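# Hang the ball-filled basket on the stand's peg

## Task

Lift the shallow basket by its cord handle and hang it on the peg of the stand, with all the balls still inside the basket at the end; if any ball ends up outside it, the task is failed.

## Robot and tools

Robot: two arms, left_arm and right_arm, each with a parallel two-finger gripper and a wrist camera. Fixed cameras are cam_high and cam_low; the wrist cameras are cam_left_wrist and cam_right_wrist, all 672x504. The left arm's base sits near (-0.033, +0.318, 0) m and the right arm's near (-0.038, -0.373, 0) m in the scene frame, both facing +x.

Frames. Scene frame: origin at table-top height midway between the arms, +x out over the table, +z up, +y toward left_arm (image left/right does not follow arm names). Each arm reports its end_effector_position (m) and end_effector_quat_wxyz in its own base frame. Fixed cameras and the table use the scene frame. Motion offsets are taken along the axes of that arm's current Hand target: the gripper's +z points along the fingers and the fingers open and close along its y. end_effector_position is the point between the pads, about 1 cm short of the tips. Reported poses may be a few cm off, more at long reach.

Command rows. Every moving call uses rows of 14 numbers, each in [-1, 1]: left_arm dx, dy, dz, rx, ry, rz, opening, then the same seven for right_arm. Both arms are always in the row. dx..rz are an offset, not a pose: measured from the Hand target at the start of the call, in the Hand target's axes, scaled so 1.0 = 0.6 m for dx/dy/dz and 1.0 = 180 degrees for rx/ry/rz (together one rotation vector). Every row in one call is counted from that same starting Hand target, not from the previous row; sending the same offset in a new call moves further. Six zeros re-request the current Hand target. The opening is absolute, not an offset: +1 fully open (0.094 m), -1 closed. A 0 opening is a real command (half open), so to leave a gripper alone resend its present value from Tool commands.

execute_actions(actions, cameras): actions is a list of actions; each action is a list of up to 15 rows, one per 1/30 s step, and a short action repeats its last row to fill 15 steps. An empty list returns state plus all camera images and the scene number. cameras picks images by name, ["all"] or [].

move(target, speed, blend, opening_speed, grip_force, blocking, cameras): target is one 14-number row or a list of up to 15 rows, all offsets from the same starting Hand targets. Grippers travel straight lines, all paths finishing together, within 10 s total. speed is the top path speed in m/s, 0.002 to 2.9 (default 0.25), one value or one per target; rotation limit is twice that in rad/s. blend (m) rounds corners between listed targets; 0 stops at each. opening_speed (per second on the -1..+1 scale, at least 0.2) closes fingers gradually, useful for fragile items. grip_force sets the pad force limit in N, 10 to 50, one value or one per arm; it persists, and lower forces close more slowly. blocking=false returns early while the move continues. Paths do not avoid obstacles or the other arm; avoid routing a gripper near its own base. The result adds a move: line, e.g. done, off_target, moving, held or fault, plus limits such as paced (pose clipped) or held (steps withheld).

wait(seconds 0 to 10, cameras): lets time pass with commands held; a running move continues. stop(cameras): brakes a running move. zoom_image(camera, region [x0, y0, x1, y1] in pixels, at most 504 each way): enlarges part of that camera's latest image. read_manual(section) only returns licence text. finished_scene(scene) ends the current scene irreversibly; give the current scene's number. The goal must hold with the robot not helping.

Control details. Orientation commands are clipped to within 40 degrees of the measured orientation each step. The gripper often stops short of its Hand target, particularly under load; friction can leave centimetres of error with no contact. Re-sending zeros asks again; if still short, send the remaining gap as an offset. Very small moves may not start. An arm blocked by something keeps pushing until commanded back past where the gripper is.

Result lines: Hand target (the commanded pose after clipping, base for the next offsets), end_effector_position/quat, Joint positions (last value is finger opening in m), Joint velocities ("within noise" when still), joint torques (include gravity; axes 1-3 wrap at ±28 N m), grip_measured (opening on the command scale, up to ~2.5 mm wide when empty, somewhat narrower than a firmly squeezed part), grip_effort_nm (gripper motor effort, negative closing; not a pad force), Tool commands, and step readings of position during execute_actions calls. To release, command an opening clearly above grip_measured.

Cautions: do not drop the basket or spill balls; keep every object on the table. Avoid fast contacts, slamming into the stand or table, and hard pressing. Never let the arms, grippers or wrist cameras hit or squeeze each other, and do not close a gripper on the other arm's fingers. Avoid straining the wrist camera cables. Loose objects may be nudged by outside pushes now and then. Holding loads, stretching out, or pushing at an unreachable pose heats motors: a MOTOR HOT line appears at 75 °C, a fault folds the arm at 90 °C, and at 100 °C the arm goes limp. Any arm stop is costly, so move smoothly and moderately.

Each tool is called as name(argument=value, ...), one argument or row to a line, values as JSON.

## Session

execute_actions(
  actions=[],
)

Scene clock: 0.00 s.
left_arm: end_effector_position=(+0.3724, -0.0071, +0.1504) grip_measured=+1.000 grip_effort_nm=n/a end_effector_quat_wxyz=(+0.698, +0.027, +0.716, +0.016) | right_arm: end_effector_position=(+0.3770, +0.0230, +0.1485) grip_measured=+1.000 grip_effort_nm=n/a end_effector_quat_wxyz=(+0.697, -0.043, +0.715, +0.045)
Joint positions: left_arm=[-0.029 1.528 0.182 1.32 -0.014 0.059 0.094] | right_arm=[-0.002 1.568 0.201 1.341 -0.127 0.003 0.094]
Joint velocities: within noise
Joint torques (N m): no reading
Heat: left arm: 42 °C; right arm: 35 °C.
Hand target: left_arm +0.3740, -0.0072, +0.1595; +0.708, +0.026, +0.706, +0.016 | right_arm +0.3783, +0.0230, +0.1552; +0.704, -0.043, +0.708, +0.045
Tool commands: left_gripper/opening=+1.0 right_gripper/opening=+1.0

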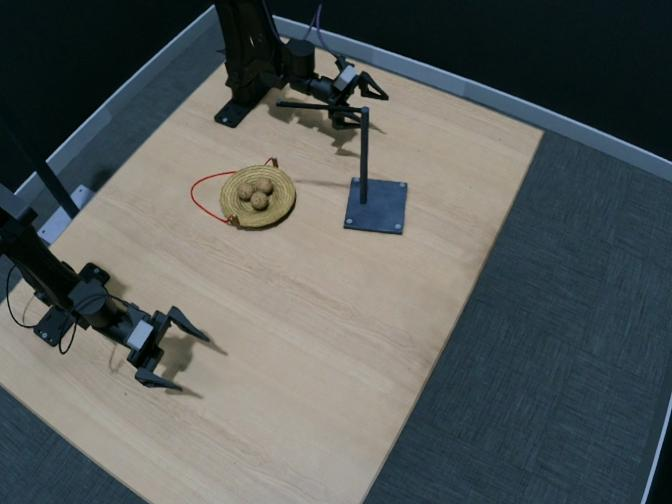

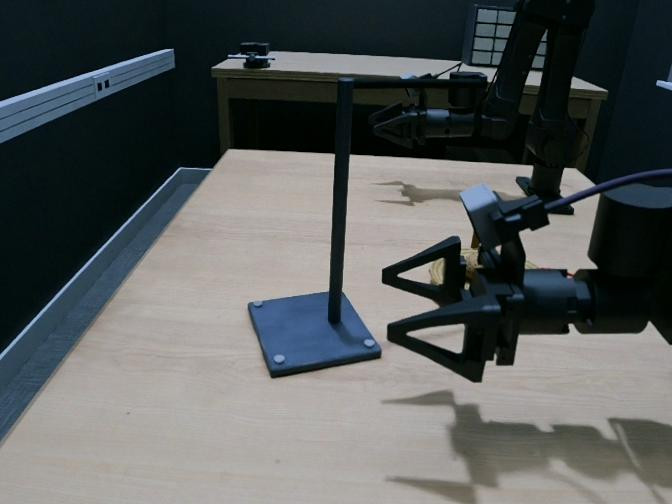

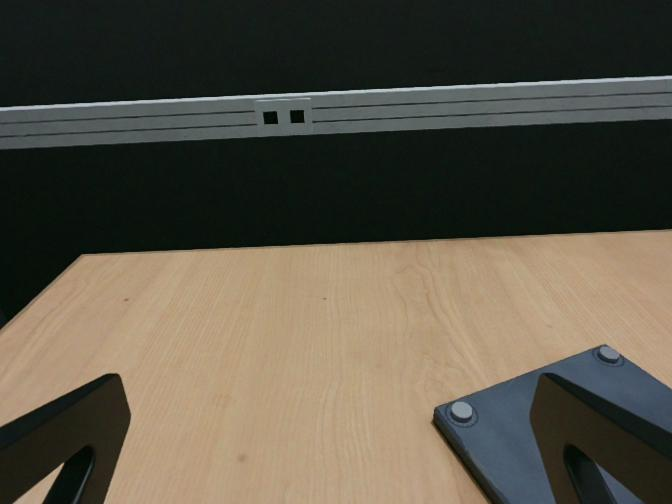

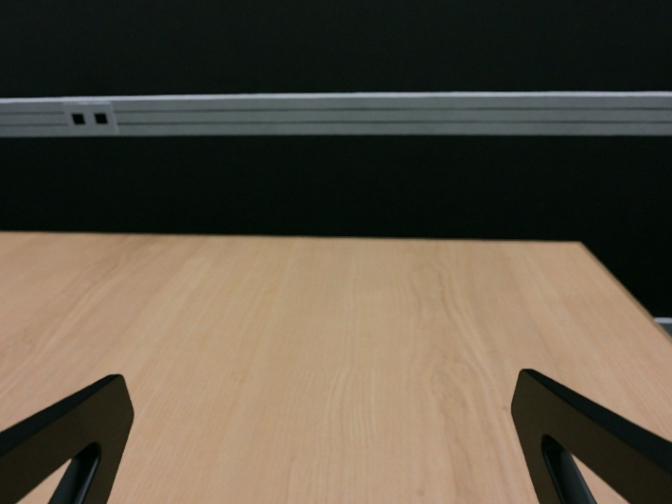

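move(
  target=[0,0,0,0,0,0,1,-0.375,0.25,-0.317,-0.319,0.201,-0.116,1],
  cameras=["all"],
)

Scene clock: 14.13 s.
left_arm: end_effector_position=(+0.3724, -0.0071, +0.1504) grip_measured=+1.000 grip_effort_nm=0.00 end_effector_quat_wxyz=(+0.698, +0.027, +0.716, +0.016) | right_arm: end_effector_position=(+0.1761, +0.1464, +0.3752) grip_measured=+1.000 grip_effort_nm=-0.01 end_effector_quat_wxyz=(+0.366, -0.485, +0.761, +0.225)
Joint positions: left_arm=[-0.029 1.528 0.182 1.32 -0.014 0.059 0.094] | right_arm=[0.167 1.134 1.737 -1.554 -0.685 -0.741 0.094]
Joint torques (N m): left_arm=[-0.02 -3.92 5.22 1.76 0.01 -0.01] | right_arm=[0.61 -0.85 7.61 0.81 -0.37 -0.05]
Heat: left arm: 42 °C; right arm: 38 °C.
Hand target: left_arm +0.3740, -0.0072, +0.1595; +0.708, +0.026, +0.706, +0.016 | right_arm +0.1723, +0.1477, +0.3815; +0.351, -0.500, +0.756, +0.236
Off the commanded pose: left_arm 0.009 m, 2 deg | right_arm 0.008 m, 3 deg.
joint sent to its limit (right arm) — joint 4 (wrist pitch), lower limit. The joint targets are off in orientation, not in position.
move: off_target (right_arm)

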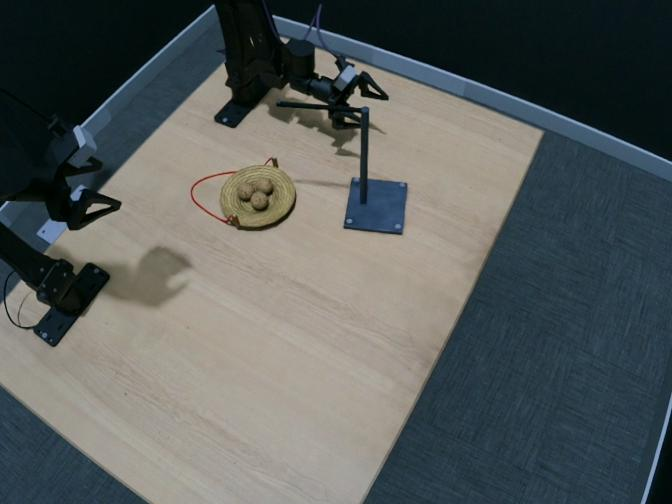

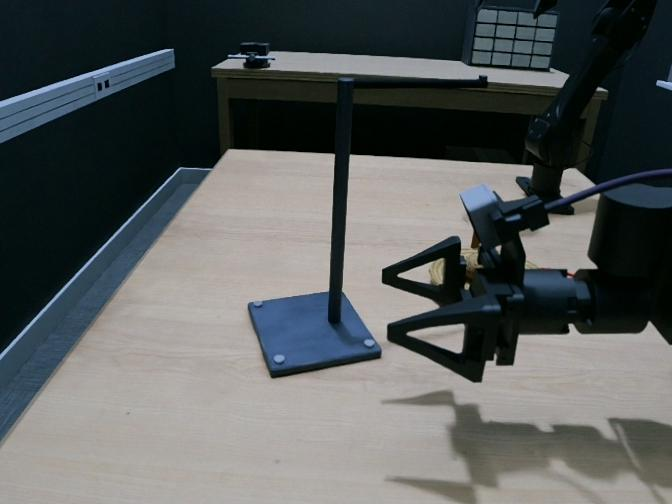

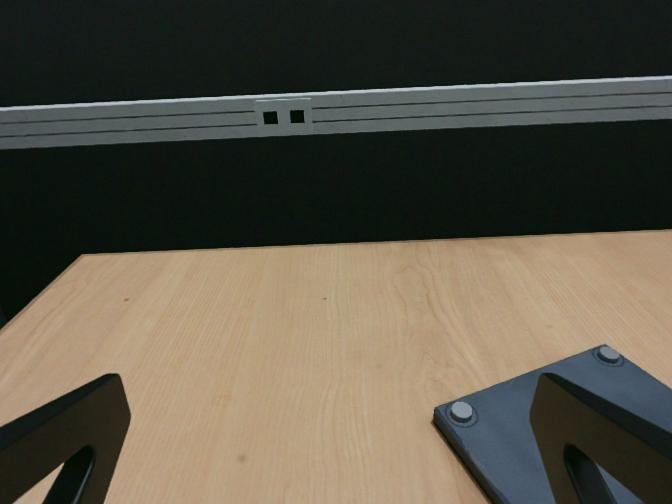

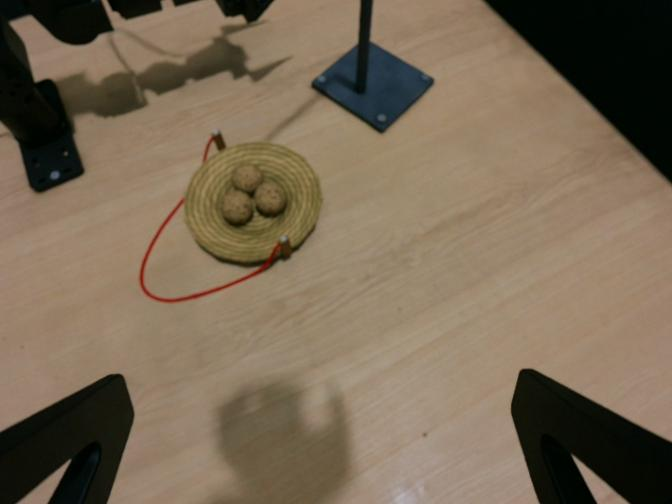

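move(
  target=[
    [-0.15,0,-0.25,0,0.25,0,1,0,0,0,0,-0.17,0,1],
    [-0.2,-0.322,-0.457,0.4254,0.357,0.4254,1,0,0,0,0,-0.17,0,1],
    [-0.1,-0.46,-0.535,0.4254,0.357,0.4254,1,0,0,0,0,-0.17,0,1],
  ],
  blend=[0.03,0.03,0],
  cameras=["all"],
)

Scene clock: 38.73 s.
left_arm: end_effector_position=(+0.0502, -0.2784, +0.1918) grip_measured=+1.000 grip_effort_nm=0.00 end_effector_quat_wxyz=(+0.014, +0.773, +0.634, +0.006) | right_arm: end_effector_position=(+0.1752, +0.1462, +0.3799) grip_measured=+1.000 grip_effort_nm=-0.01 end_effector_quat_wxyz=(+0.534, -0.416, +0.645, +0.355)
Joint positions: left_arm=[-1.411 1.622 1.622 -1.553 -0.024 0.356 0.094] | right_arm=[-0.166 0.824 1.181 -0.999 -1.268 -0.607 0.094]
Joint torques (N m): left_arm=[0.01 -5.85 8.23 0.1 0.11 -0.05] | right_arm=[0.1 -0.57 5.37 1.19 -0.55 0.06]
Heat: left arm: 43 °C; right arm: 37 °C.
Hand target: left_arm +0.0489, -0.2816, +0.2023; -0.021, +0.770, +0.637, +0.020 | right_arm +0.1723, +0.1477, +0.3815; +0.538, -0.420, +0.637, +0.359
Off the commanded pose: left_arm 0.011 m, 4 deg | right_arm 0.004 m, 1 deg.
joint sent to its limit (left arm) — joint 4 (wrist pitch), lower limit. The joint targets are off in orientation, not in position.
move: off_target (left_arm)

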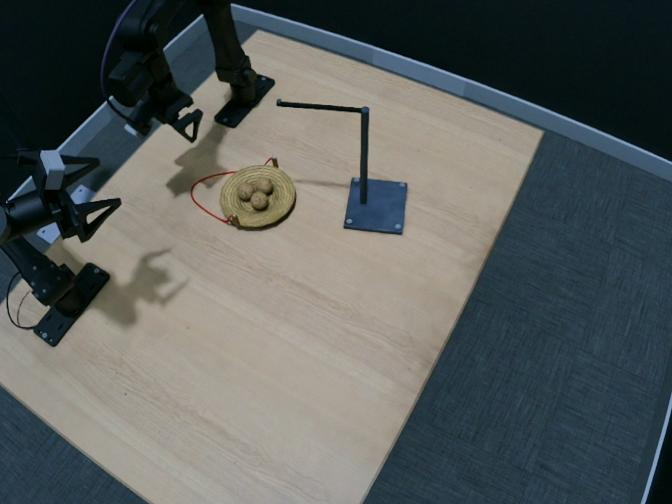

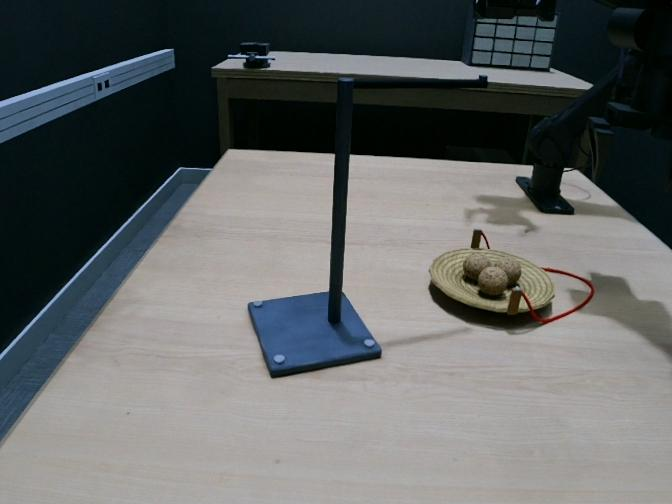

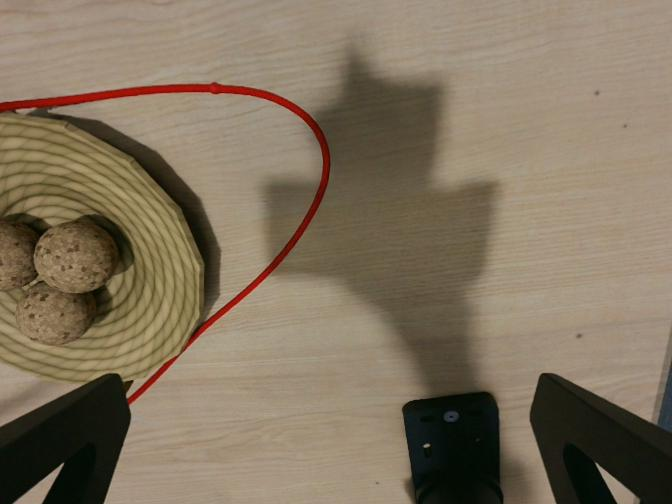

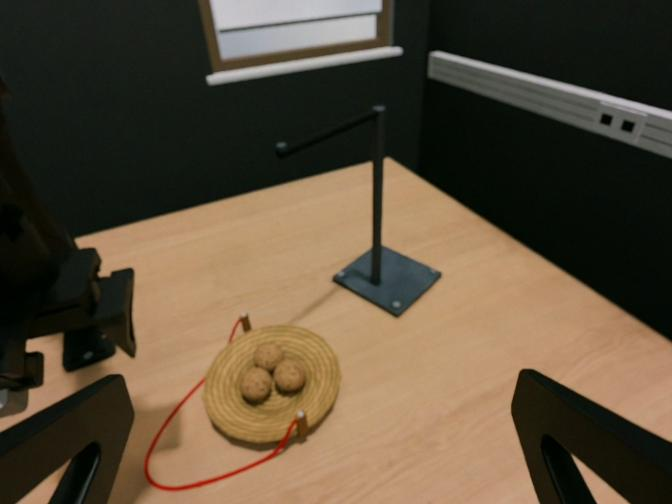

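move(
  target=[
    [0.375,0.1,-0.033,0,0,-0.28,1,0,0,0,0,0,0,1],
    [0.658,0.08,-0.05,0,0,-0.556,1,0,0,0,0,0,0,1],
  ],
  blend=[0.03,0],
  cameras=["all"],
)

Scene clock: 56.30 s.
left_arm: end_effector_position=(+0.1694, +0.0928, +0.2457) grip_measured=+1.000 grip_effort_nm=0.00 end_effector_quat_wxyz=(+0.133, +0.012, +0.987, +0.090) | right_arm: end_effector_position=(+0.1752, +0.1462, +0.3799) grip_measured=+1.000 grip_effort_nm=-0.01 end_effector_quat_wxyz=(+0.534, -0.416, +0.645, +0.355)
Joint positions: left_arm=[0.458 1.092 1.396 -1.554 -0.041 0.489 0.094] | right_arm=[-0.166 0.824 1.181 -0.999 -1.268 -0.607 0.094]
Joint torques (N m): left_arm=[0.43 -0.91 8.25 0.61 -0.05 0] | right_arm=[0.09 -0.44 5.55 1.22 -0.5 0.05]
Heat: left arm: 43 °C; right arm: 37 °C.
Hand target: left_arm +0.1700, +0.0948, +0.2549; +0.002, +0.006, +1.000, +0.029 | right_arm +0.1723, +0.1477, +0.3815; +0.538, -0.420, +0.637, +0.359
Off the commanded pose: left_arm 0.009 m, 17 deg | right_arm 0.004 m, 1 deg.
joint sent to its limit (left arm) — joint 4 (wrist pitch), lower limit. The joint targets are off in orientation, not in position.
move: off_target (left_arm)

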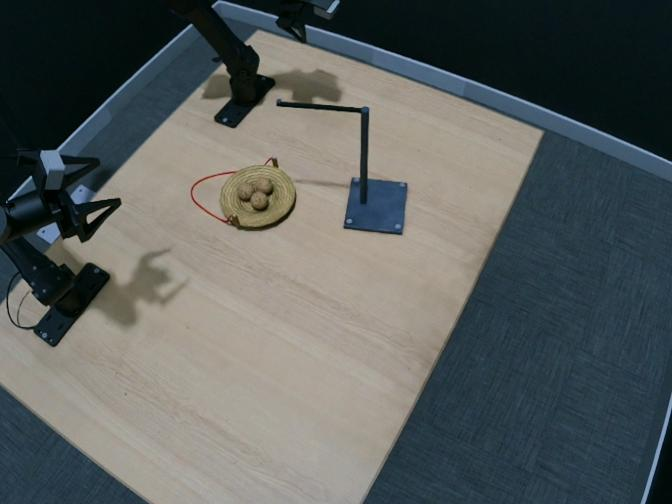

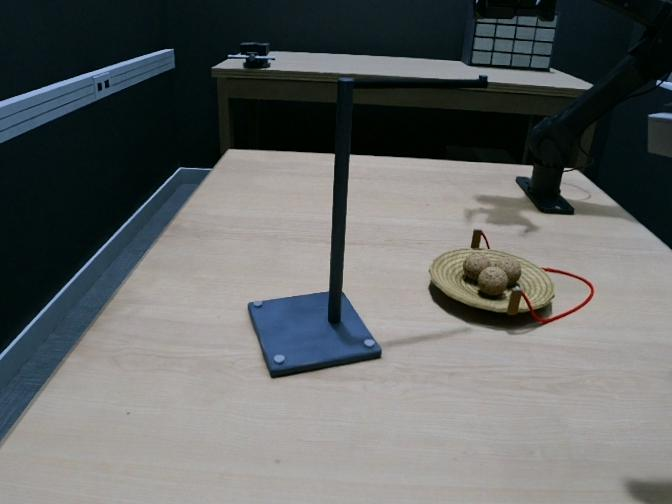

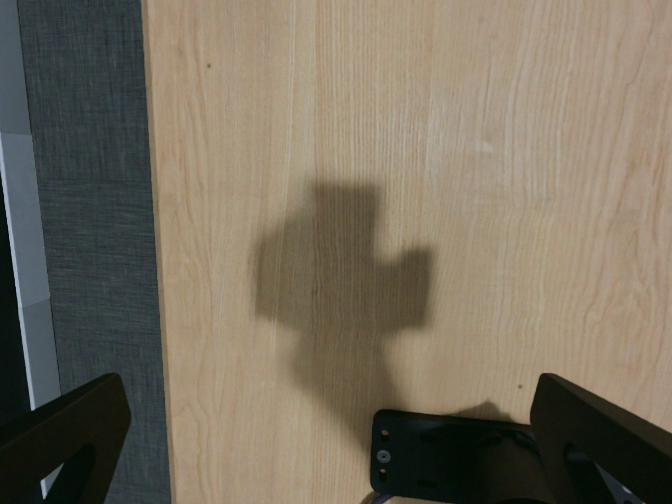

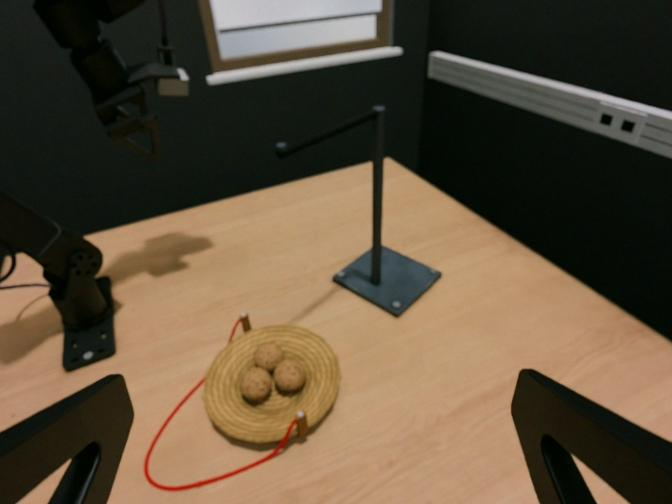

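move(
  target=[0,0,0,0,0,0,1,0.381,0.332,0.379,-0.0585,0.3077,-0.0468,0],
  cameras=["all"],
)

Scene clock: 72.90 s.
left_arm: end_effector_position=(+0.1694, +0.0928, +0.2457) grip_measured=+1.000 grip_effort_nm=0.00 end_effector_quat_wxyz=(+0.133, +0.012, +0.987, +0.090) | right_arm: end_effector_position=(+0.0596, +0.3914, +0.1095) grip_measured=+0.002 grip_effort_nm=-0.14 end_effector_quat_wxyz=(+0.157, -0.632, +0.747, +0.134)
Joint positions: left_arm=[0.458 1.092 1.396 -1.554 -0.041 0.489 0.094] | right_arm=[1.419 1.671 1.262 -0.747 0.004 0.014 0.047]
Joint torques (N m): left_arm=[0.43 -0.9 8.25 0.61 -0.05 0] | right_arm=[0.42 -8.38 10.22 0.61 0.07 0.1]
Heat: left arm: 44 °C; right arm: 37 °C.
Hand target: left_arm +0.1700, +0.0948, +0.2549; +0.002, +0.006, +1.000, +0.029 | right_arm +0.0602, +0.3983, +0.1201; +0.166, -0.628, +0.748, +0.139
Off the commanded pose: left_arm 0.009 m, 17 deg | right_arm 0.013 m, 1 deg.
joint sent to its limit (left arm) — joint 4 (wrist pitch), lower limit. The joint targets are off in orientation, not in position.
move: off_target (left_arm, right_arm)

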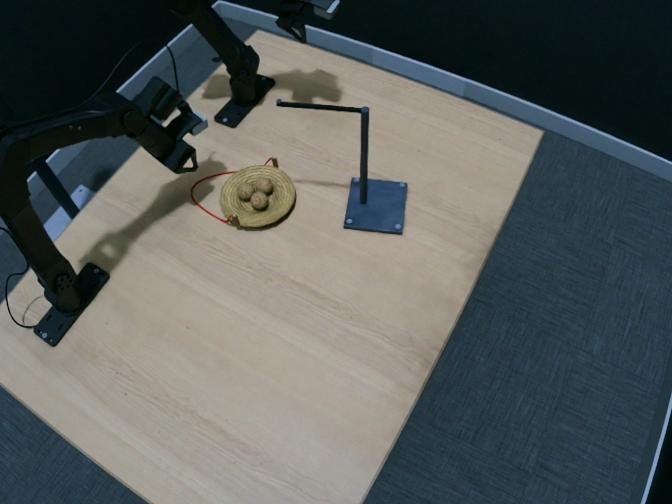

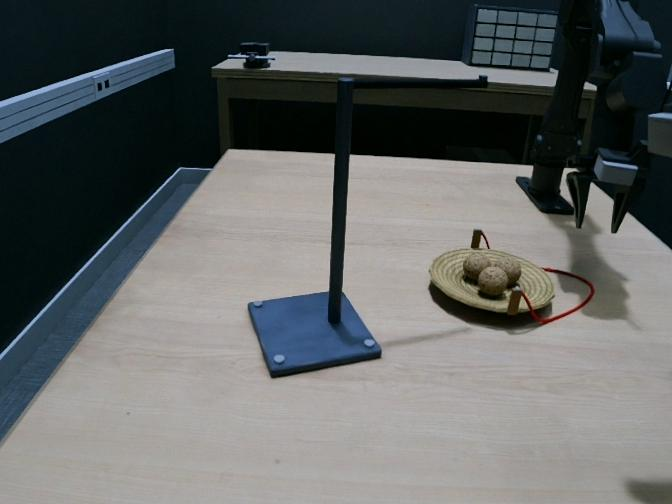

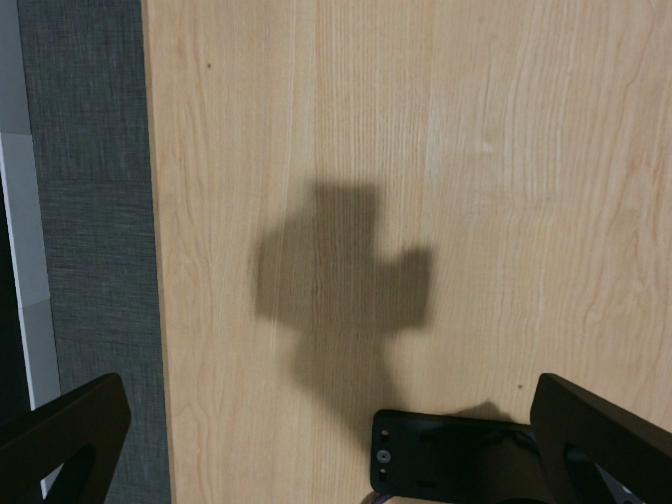

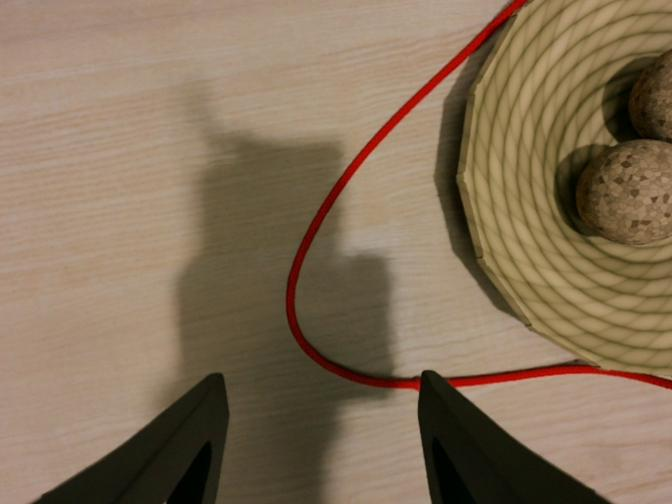

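move(
  target=[0,0,0,0,0,0,1,0.045,0.036,0.162,0,0,0,0],
  speed=0.12,
  cameras=["cam_right_wrist","cam_low"],
)

Scene clock: 80.60 s.
left_arm: end_effector_position=(+0.1694, +0.0928, +0.2457) grip_measured=+1.000 grip_effort_nm=0.00 end_effector_quat_wxyz=(+0.133, +0.012, +0.987, +0.090) | right_arm: end_effector_position=(+0.0432, +0.4166, +0.0246) grip_measured=+0.002 grip_effort_nm=-0.13 end_effector_quat_wxyz=(+0.162, -0.630, +0.747, +0.139)
Joint positions: left_arm=[0.458 1.092 1.396 -1.554 -0.041 0.489 0.094] | right_arm=[1.478 1.85 1.115 -0.407 0.029 0.069 0.047]
Joint torques (N m): left_arm=[0.44 -0.88 8.24 0.61 -0.05 0] | right_arm=[0.59 -8.8 5.52 1.01 0.11 0.11]
Heat: left arm: 44 °C; right arm: 36 °C.
Hand target: left_arm +0.1700, +0.0948, +0.2549; +0.002, +0.006, +1.000, +0.029 | right_arm +0.0417, +0.4183, +0.0205; +0.166, -0.628, +0.748, +0.139
Off the commanded pose: left_arm 0.009 m, 17 deg | right_arm 0.005 m, 1 deg.
joint sent to its limit (left arm) — joint 4 (wrist pitch), lower limit. The joint targets are off in orientation, not in position.
move: off_target (left_arm)
Images, in order (width x height): cam_low 672x504, cam_right_wrist 672x504.

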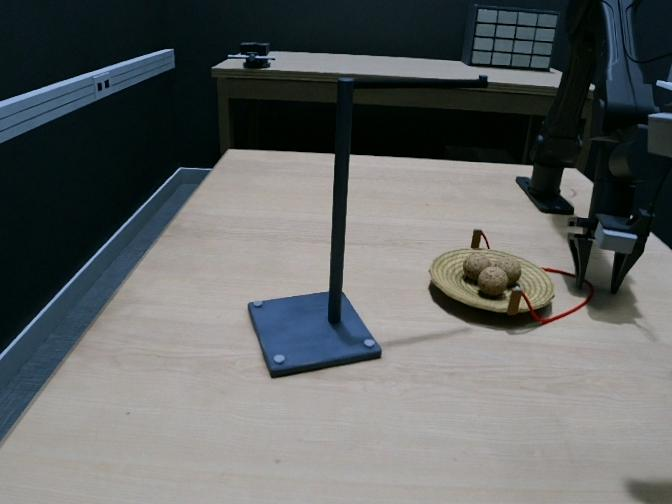

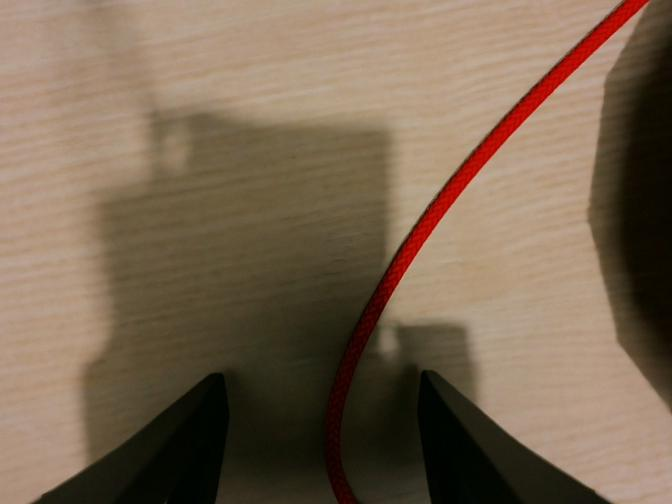

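move(
  target=[
    [0,0,0,0,0,0,1,0.009,0,0.0205,0,0,0,0],
    [0,0,0,0,0,0,1,0.009,0,0.0205,0,0,0,-1],
  ],
  speed=0.06,
  cameras=["cam_right_wrist","cam_low"],
)

Scene clock: 84.47 s.
left_arm: end_effector_position=(+0.1694, +0.0928, +0.2457) grip_measured=+1.000 grip_effort_nm=0.00 end_effector_quat_wxyz=(+0.133, +0.012, +0.987, +0.090) | right_arm: end_effector_position=(+0.0445, +0.4249, +0.0213) grip_measured=-0.984 grip_effort_nm=-0.89 end_effector_quat_wxyz=(+0.177, -0.626, +0.744, +0.151)
Joint positions: left_arm=[0.458 1.092 1.396 -1.554 -0.041 0.489 0.094] | right_arm=[1.478 1.863 1.098 -0.337 0.034 0.071 0.001]
Joint torques (N m): left_arm=[0.44 -0.9 8.24 0.61 -0.05 0] | right_arm=[0.68 -7.68 4.96 0.88 0.08 0.05]
Heat: left arm: 44 °C; right arm: 36 °C.
Hand target: left_arm +0.1700, +0.0948, +0.2549; +0.002, +0.006, +1.000, +0.029 | right_arm +0.0418, +0.4187, +0.0071; +0.166, -0.628, +0.748, +0.139
Off the commanded pose: left_arm 0.009 m, 17 deg | right_arm 0.016 m, 2 deg.
joint sent to its limit (left arm) — joint 4 (wrist pitch), lower limit. The joint targets are off in orientation, not in position.
move: off_target (left_arm, right_arm); target 2's new opening was sent with right_arm's hand 0.015 m and 2 deg from that target
Images, in order (width x height): cam_low 672x504, cam_right_wrist 672x504.

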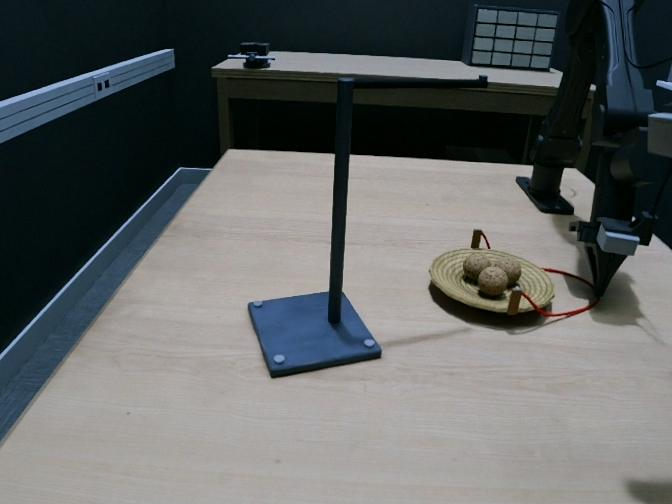

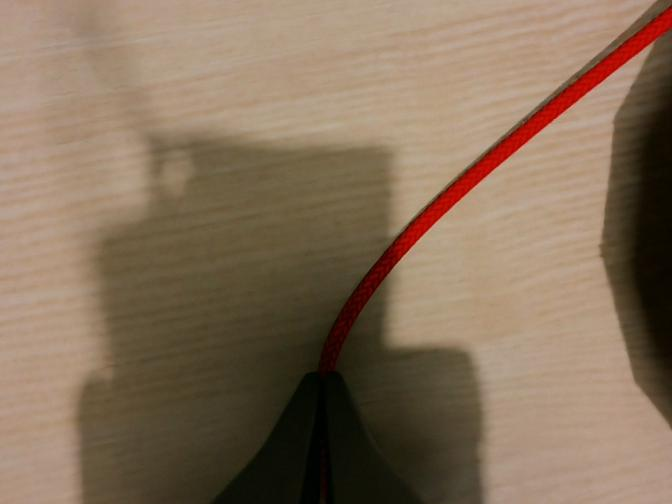

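move(
  target=[
    [0,0,0,0,0,0,1,-0.196,-0.257,-0.209,0,0,0,-1],
    [0,0,0,0,0,0,1,-0.228,-0.257,-0.277,0,0,0,-1],
  ],
  speed=[0.12,0.05],
  cameras=["all"],
)

Scene clock: 95.27 s.
left_arm: end_effector_position=(+0.1694, +0.0928, +0.2457) grip_measured=+1.000 grip_effort_nm=0.00 end_effector_quat_wxyz=(+0.133, +0.012, +0.987, +0.090) | right_arm: end_effector_position=(+0.2021, +0.4418, +0.2118) grip_measured=-0.984 grip_effort_nm=-0.88 end_effector_quat_wxyz=(+0.164, -0.624, +0.752, +0.135)
Joint positions: left_arm=[0.458 1.092 1.396 -1.554 -0.041 0.489 0.094] | right_arm=[1.096 2.089 2.223 -1.293 -0.117 -0.265 0.001]
Joint torques (N m): left_arm=[0.44 -0.91 8.25 0.61 -0.06 0.01] | right_arm=[-0.32 -10.76 9.81 0.58 -0.15 -0.13]
Heat: left arm: 45 °C; right arm: 36 °C.
Hand target: left_arm +0.1700, +0.0948, +0.2549; +0.002, +0.006, +1.000, +0.029 | right_arm +0.2029, +0.4449, +0.2157; +0.166, -0.628, +0.748, +0.139
Off the commanded pose: left_arm 0.009 m, 17 deg | right_arm 0.005 m, 1 deg.
joint sent to its limit (left arm) — joint 4 (wrist pitch), lower limit. The joint targets are off in orientation, not in position.
move: off_target (left_arm)

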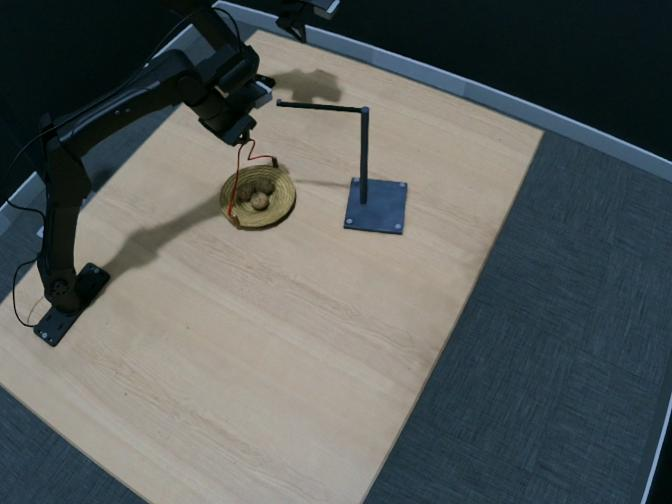

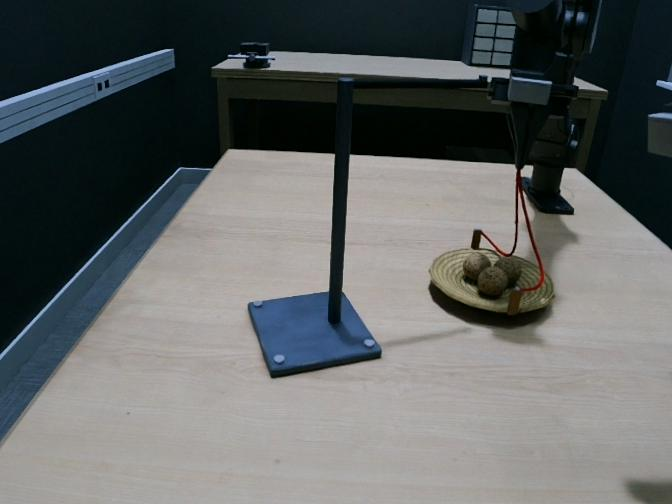

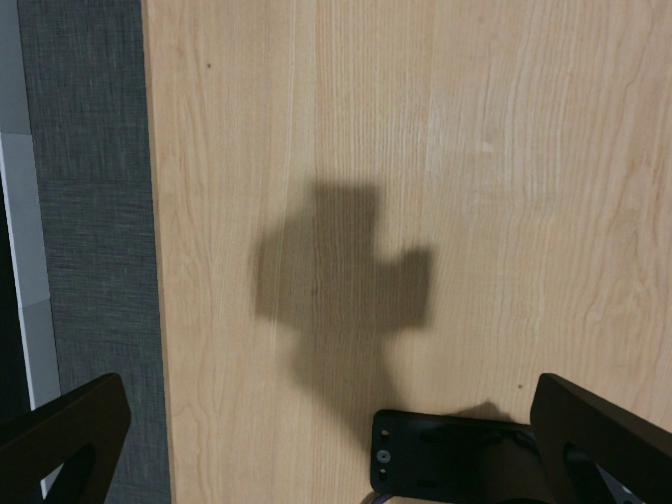

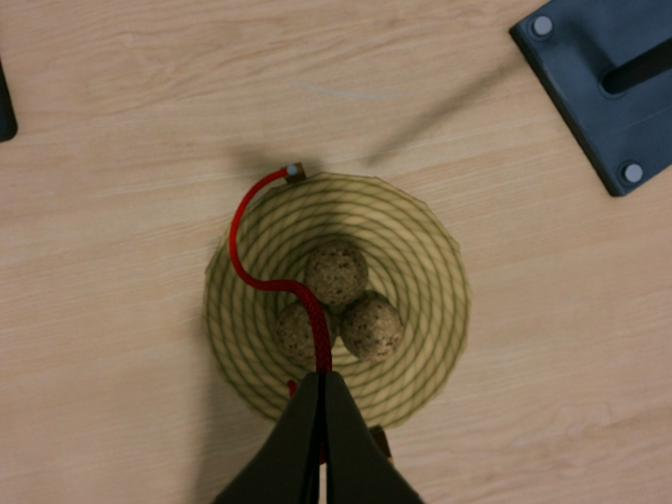

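move(
  target=[0,0,0,0,0,0,1,-0.03,0,-0.06,0,0,0,-1],
  speed=0.04,
  cameras=["cam_high","cam_low","cam_right_wrist"],
)

Scene clock: 102.37 s.
left_arm: end_effector_position=(+0.1694, +0.0928, +0.2457) grip_measured=+1.000 grip_effort_nm=0.00 end_effector_quat_wxyz=(+0.133, +0.012, +0.987, +0.090) | right_arm: end_effector_position=(+0.2031, +0.4438, +0.2558) grip_measured=-0.984 grip_effort_nm=-0.88 end_effector_quat_wxyz=(+0.176, -0.623, +0.749, +0.140)
Joint positions: left_arm=[0.458 1.092 1.396 -1.554 -0.041 0.489 0.094] | right_arm=[1.096 2.237 2.661 -1.556 -0.117 -0.265 0.001]
Joint torques (N m): left_arm=[0.44 -0.9 8.24 0.61 -0.05 0.01] | right_arm=[0.06 -10.89 8.36 0.62 -0.17 -0.14]
Heat: left arm: 45 °C; right arm: 35 °C.
Hand target: left_arm +0.1700, +0.0948, +0.2549; +0.002, +0.006, +1.000, +0.029 | right_arm +0.2031, +0.4459, +0.2558; +0.166, -0.628, +0.748, +0.139
Off the commanded pose: left_arm 0.009 m, 17 deg | right_arm 0.002 m, 1 deg.
joint sent to its limit (left arm) — joint 4 (wrist pitch), lower limit. The joint targets are off in orientation, not in position.
joint sent to its limit (right arm) — joint 4 (wrist pitch), lower limit. The joint targets still meet the commanded pose.
move: off_target (left_arm)
Images, in order (width x height): cam_high 672x504, cam_low 672x504, cam_right_wrist 672x504.

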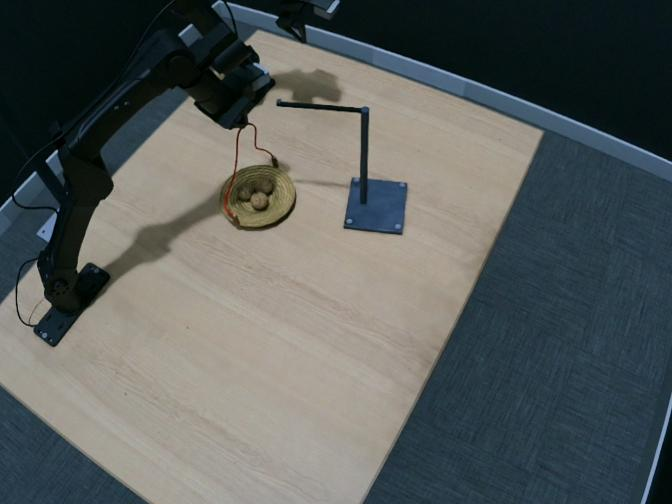

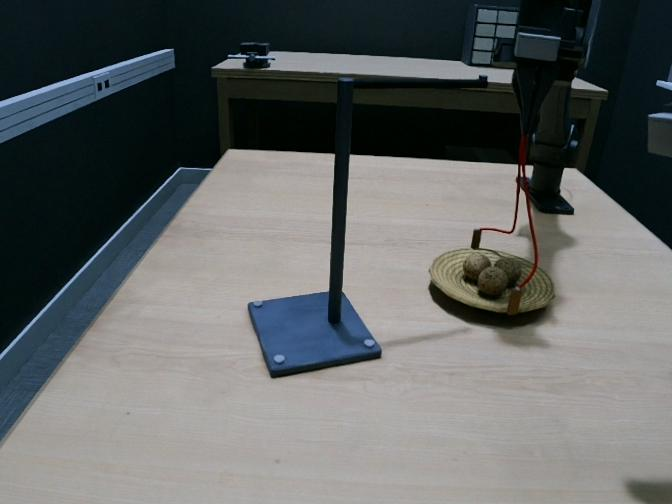

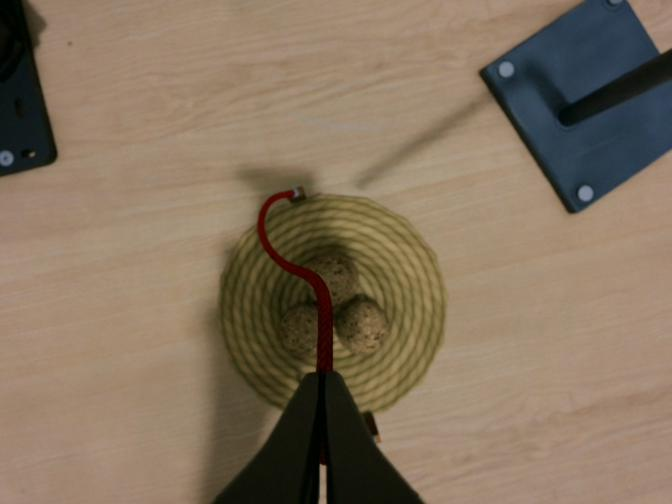

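move(
  target=[0,0,0,0,0,0,1,-0.03,0,-0.05,0,-0.07,0,-1],
  speed=0.04,
  cameras=["cam_high","cam_low","cam_right_wrist"],
)

zoom_image(
  camera="cam_low",
  region=[400, 20, 640, 340],
)

Scene clock: 110.00 s.
left_arm: end_effector_position=(+0.1694, +0.0928, +0.2457) grip_measured=+1.000 grip_effort_nm=0.00 end_effector_quat_wxyz=(+0.133, +0.012, +0.987, +0.090) | right_arm: end_effector_position=(+0.2034, +0.4531, +0.2689) grip_measured=-0.984 grip_effort_nm=-0.88 end_effector_quat_wxyz=(+0.222, -0.616, +0.731, +0.192)
Joint positions: left_arm=[0.458 1.092 1.396 -1.554 -0.041 0.489 0.094] | right_arm=[1.08 2.054 2.332 -1.278 -0.185 -0.265 0.001]
Joint torques (N m): left_arm=[0.43 -0.91 8.24 0.61 -0.05 0] | right_arm=[-0.54 -15.65 5.5 1.19 -0.13 0.06]
Heat: left arm: 45 °C; right arm: 35 °C.
Hand target: left_arm +0.1700, +0.0948, +0.2549; +0.002, +0.006, +1.000, +0.029 | right_arm +0.2038, +0.4495, +0.2906; +0.247, -0.609, +0.725, +0.207
Off the commanded pose: left_arm 0.009 m, 17 deg | right_arm 0.022 m, 3 deg.
joint sent to its limit (left arm) — joint 4 (wrist pitch), lower limit. The joint targets are off in orientation, not in position.
move: off_target (left_arm, right_arm)
Images, in order (width x height): cam_high 672x504, cam_low 672x504, cam_right_wrist 672x504.

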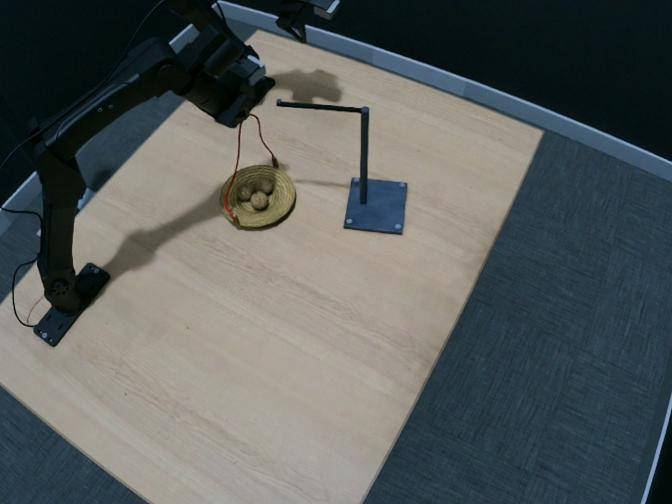

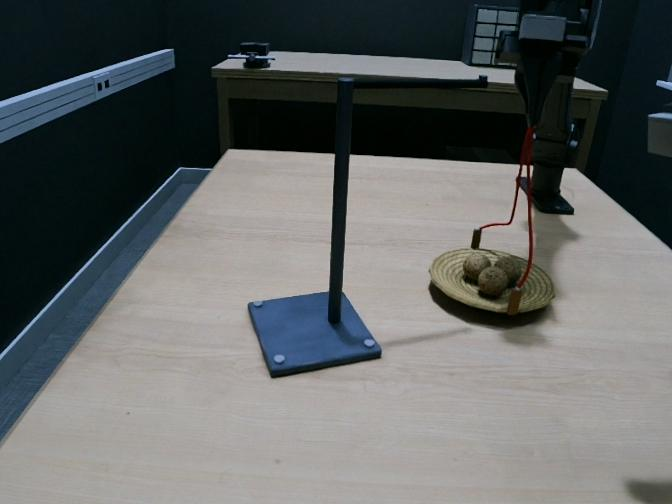

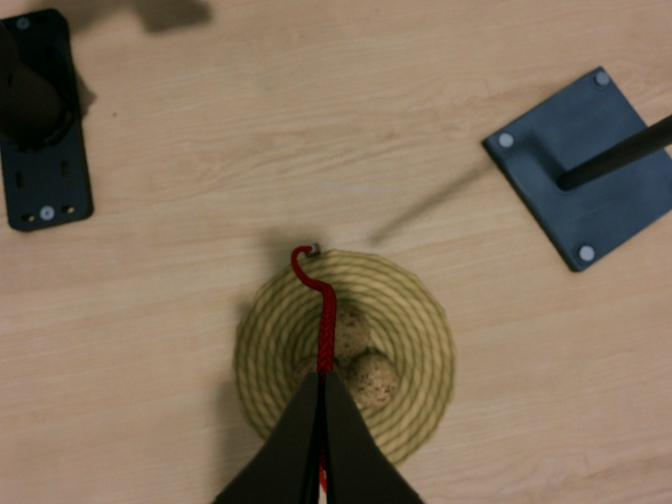

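Scaled by 1.575.

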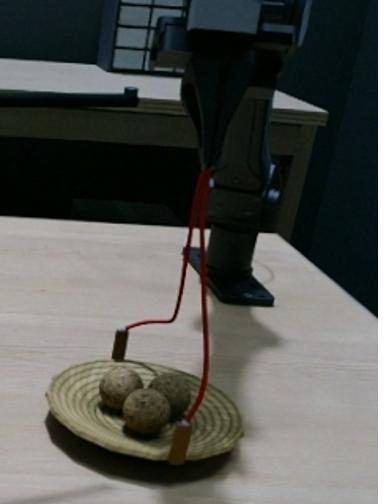

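move(
  target=[0,0,0,0,0,0,1,-0.028,-0.003,-0.063,0,0,0,-1],
  speed=0.04,
  cameras=["cam_high","cam_low","cam_right_wrist"],
)

zoom_image(
  camera="cam_low",
  region=[400, 20, 640, 340],
)

Scene clock: 115.90 s.
left_arm: end_effector_position=(+0.1694, +0.0928, +0.2457) grip_measured=+1.000 grip_effort_nm=0.00 end_effector_quat_wxyz=(+0.133, +0.012, +0.987, +0.090) | right_arm: end_effector_position=(+0.2008, +0.4368, +0.3210) grip_measured=-0.985 grip_effort_nm=-0.82 end_effector_quat_wxyz=(+0.239, -0.609, +0.729, +0.199)
Joint positions: left_arm=[0.458 1.092 1.396 -1.554 -0.041 0.489 0.094] | right_arm=[1.067 2.188 2.802 -1.578 -0.189 -0.265 0.001]
Joint torques (N m): left_arm=[0.44 -0.9 8.24 0.61 -0.05 0.01] | right_arm=[-0.36 -10.91 8.38 1.12 -0.24 -0.03]
Heat: left arm: 45 °C; right arm: 36 °C.
Hand target: left_arm +0.1700, +0.0948, +0.2549; +0.002, +0.006, +1.000, +0.029 | right_arm +0.2039, +0.4396, +0.3308; +0.247, -0.609, +0.725, +0.207
Off the commanded pose: left_arm 0.009 m, 17 deg | right_arm 0.011 m, 1 deg.
joint read past its limit (right arm) — joint 4 (wrist pitch), lower limit.
joint sent to its limit (left arm) — joint 4 (wrist pitch), lower limit. The joint targets are off in orientation, not in position.
joint sent to its limit (right arm) — joint 4 (wrist pitch), lower limit. The joint targets still meet the commanded pose.
move: off_target (left_arm, right_arm)
Images, in order (width x height): cam_high 672x504, cam_low 672x504, cam_right_wrist 672x504.

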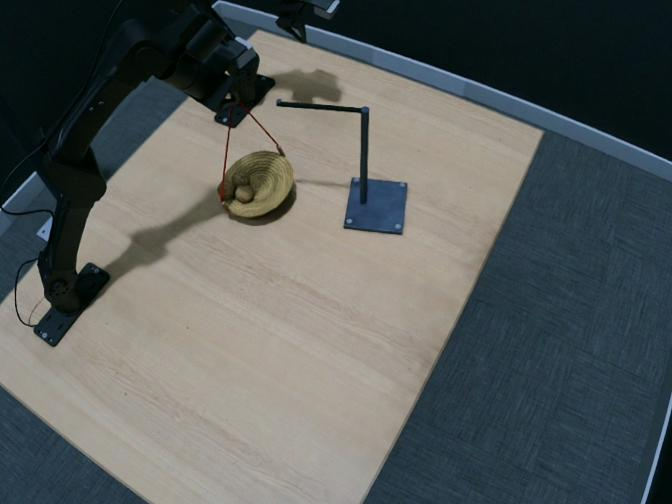

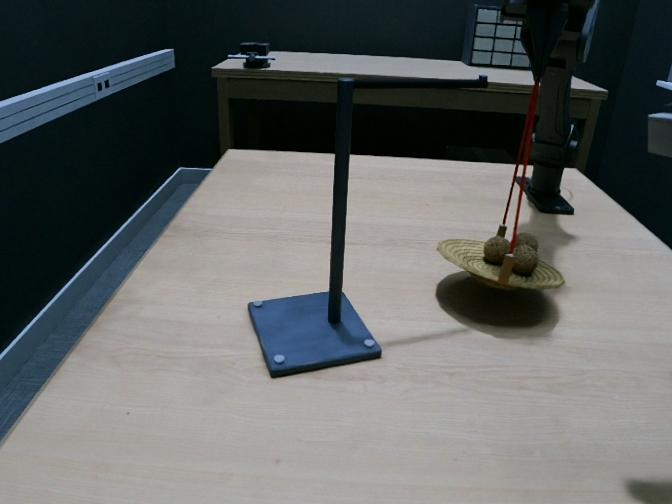

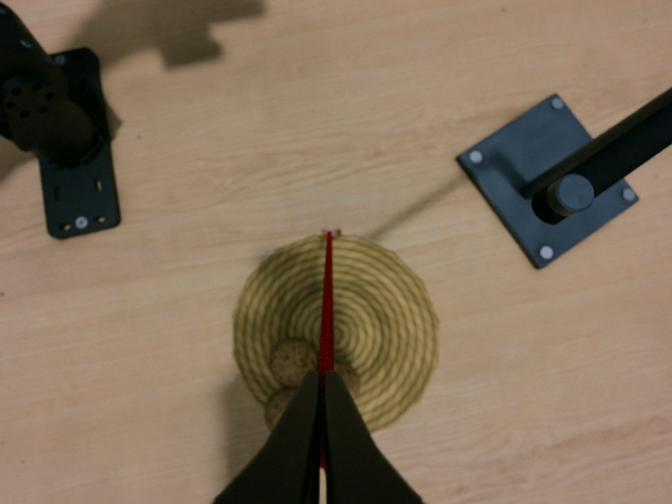

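Scaled by 1.575.

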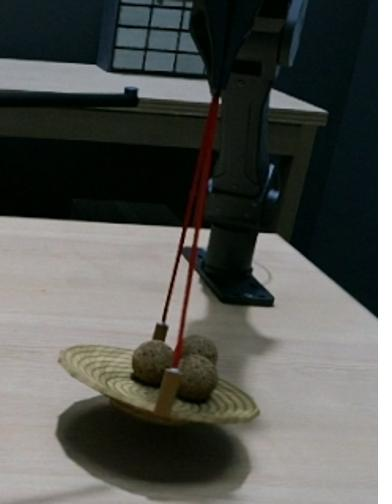

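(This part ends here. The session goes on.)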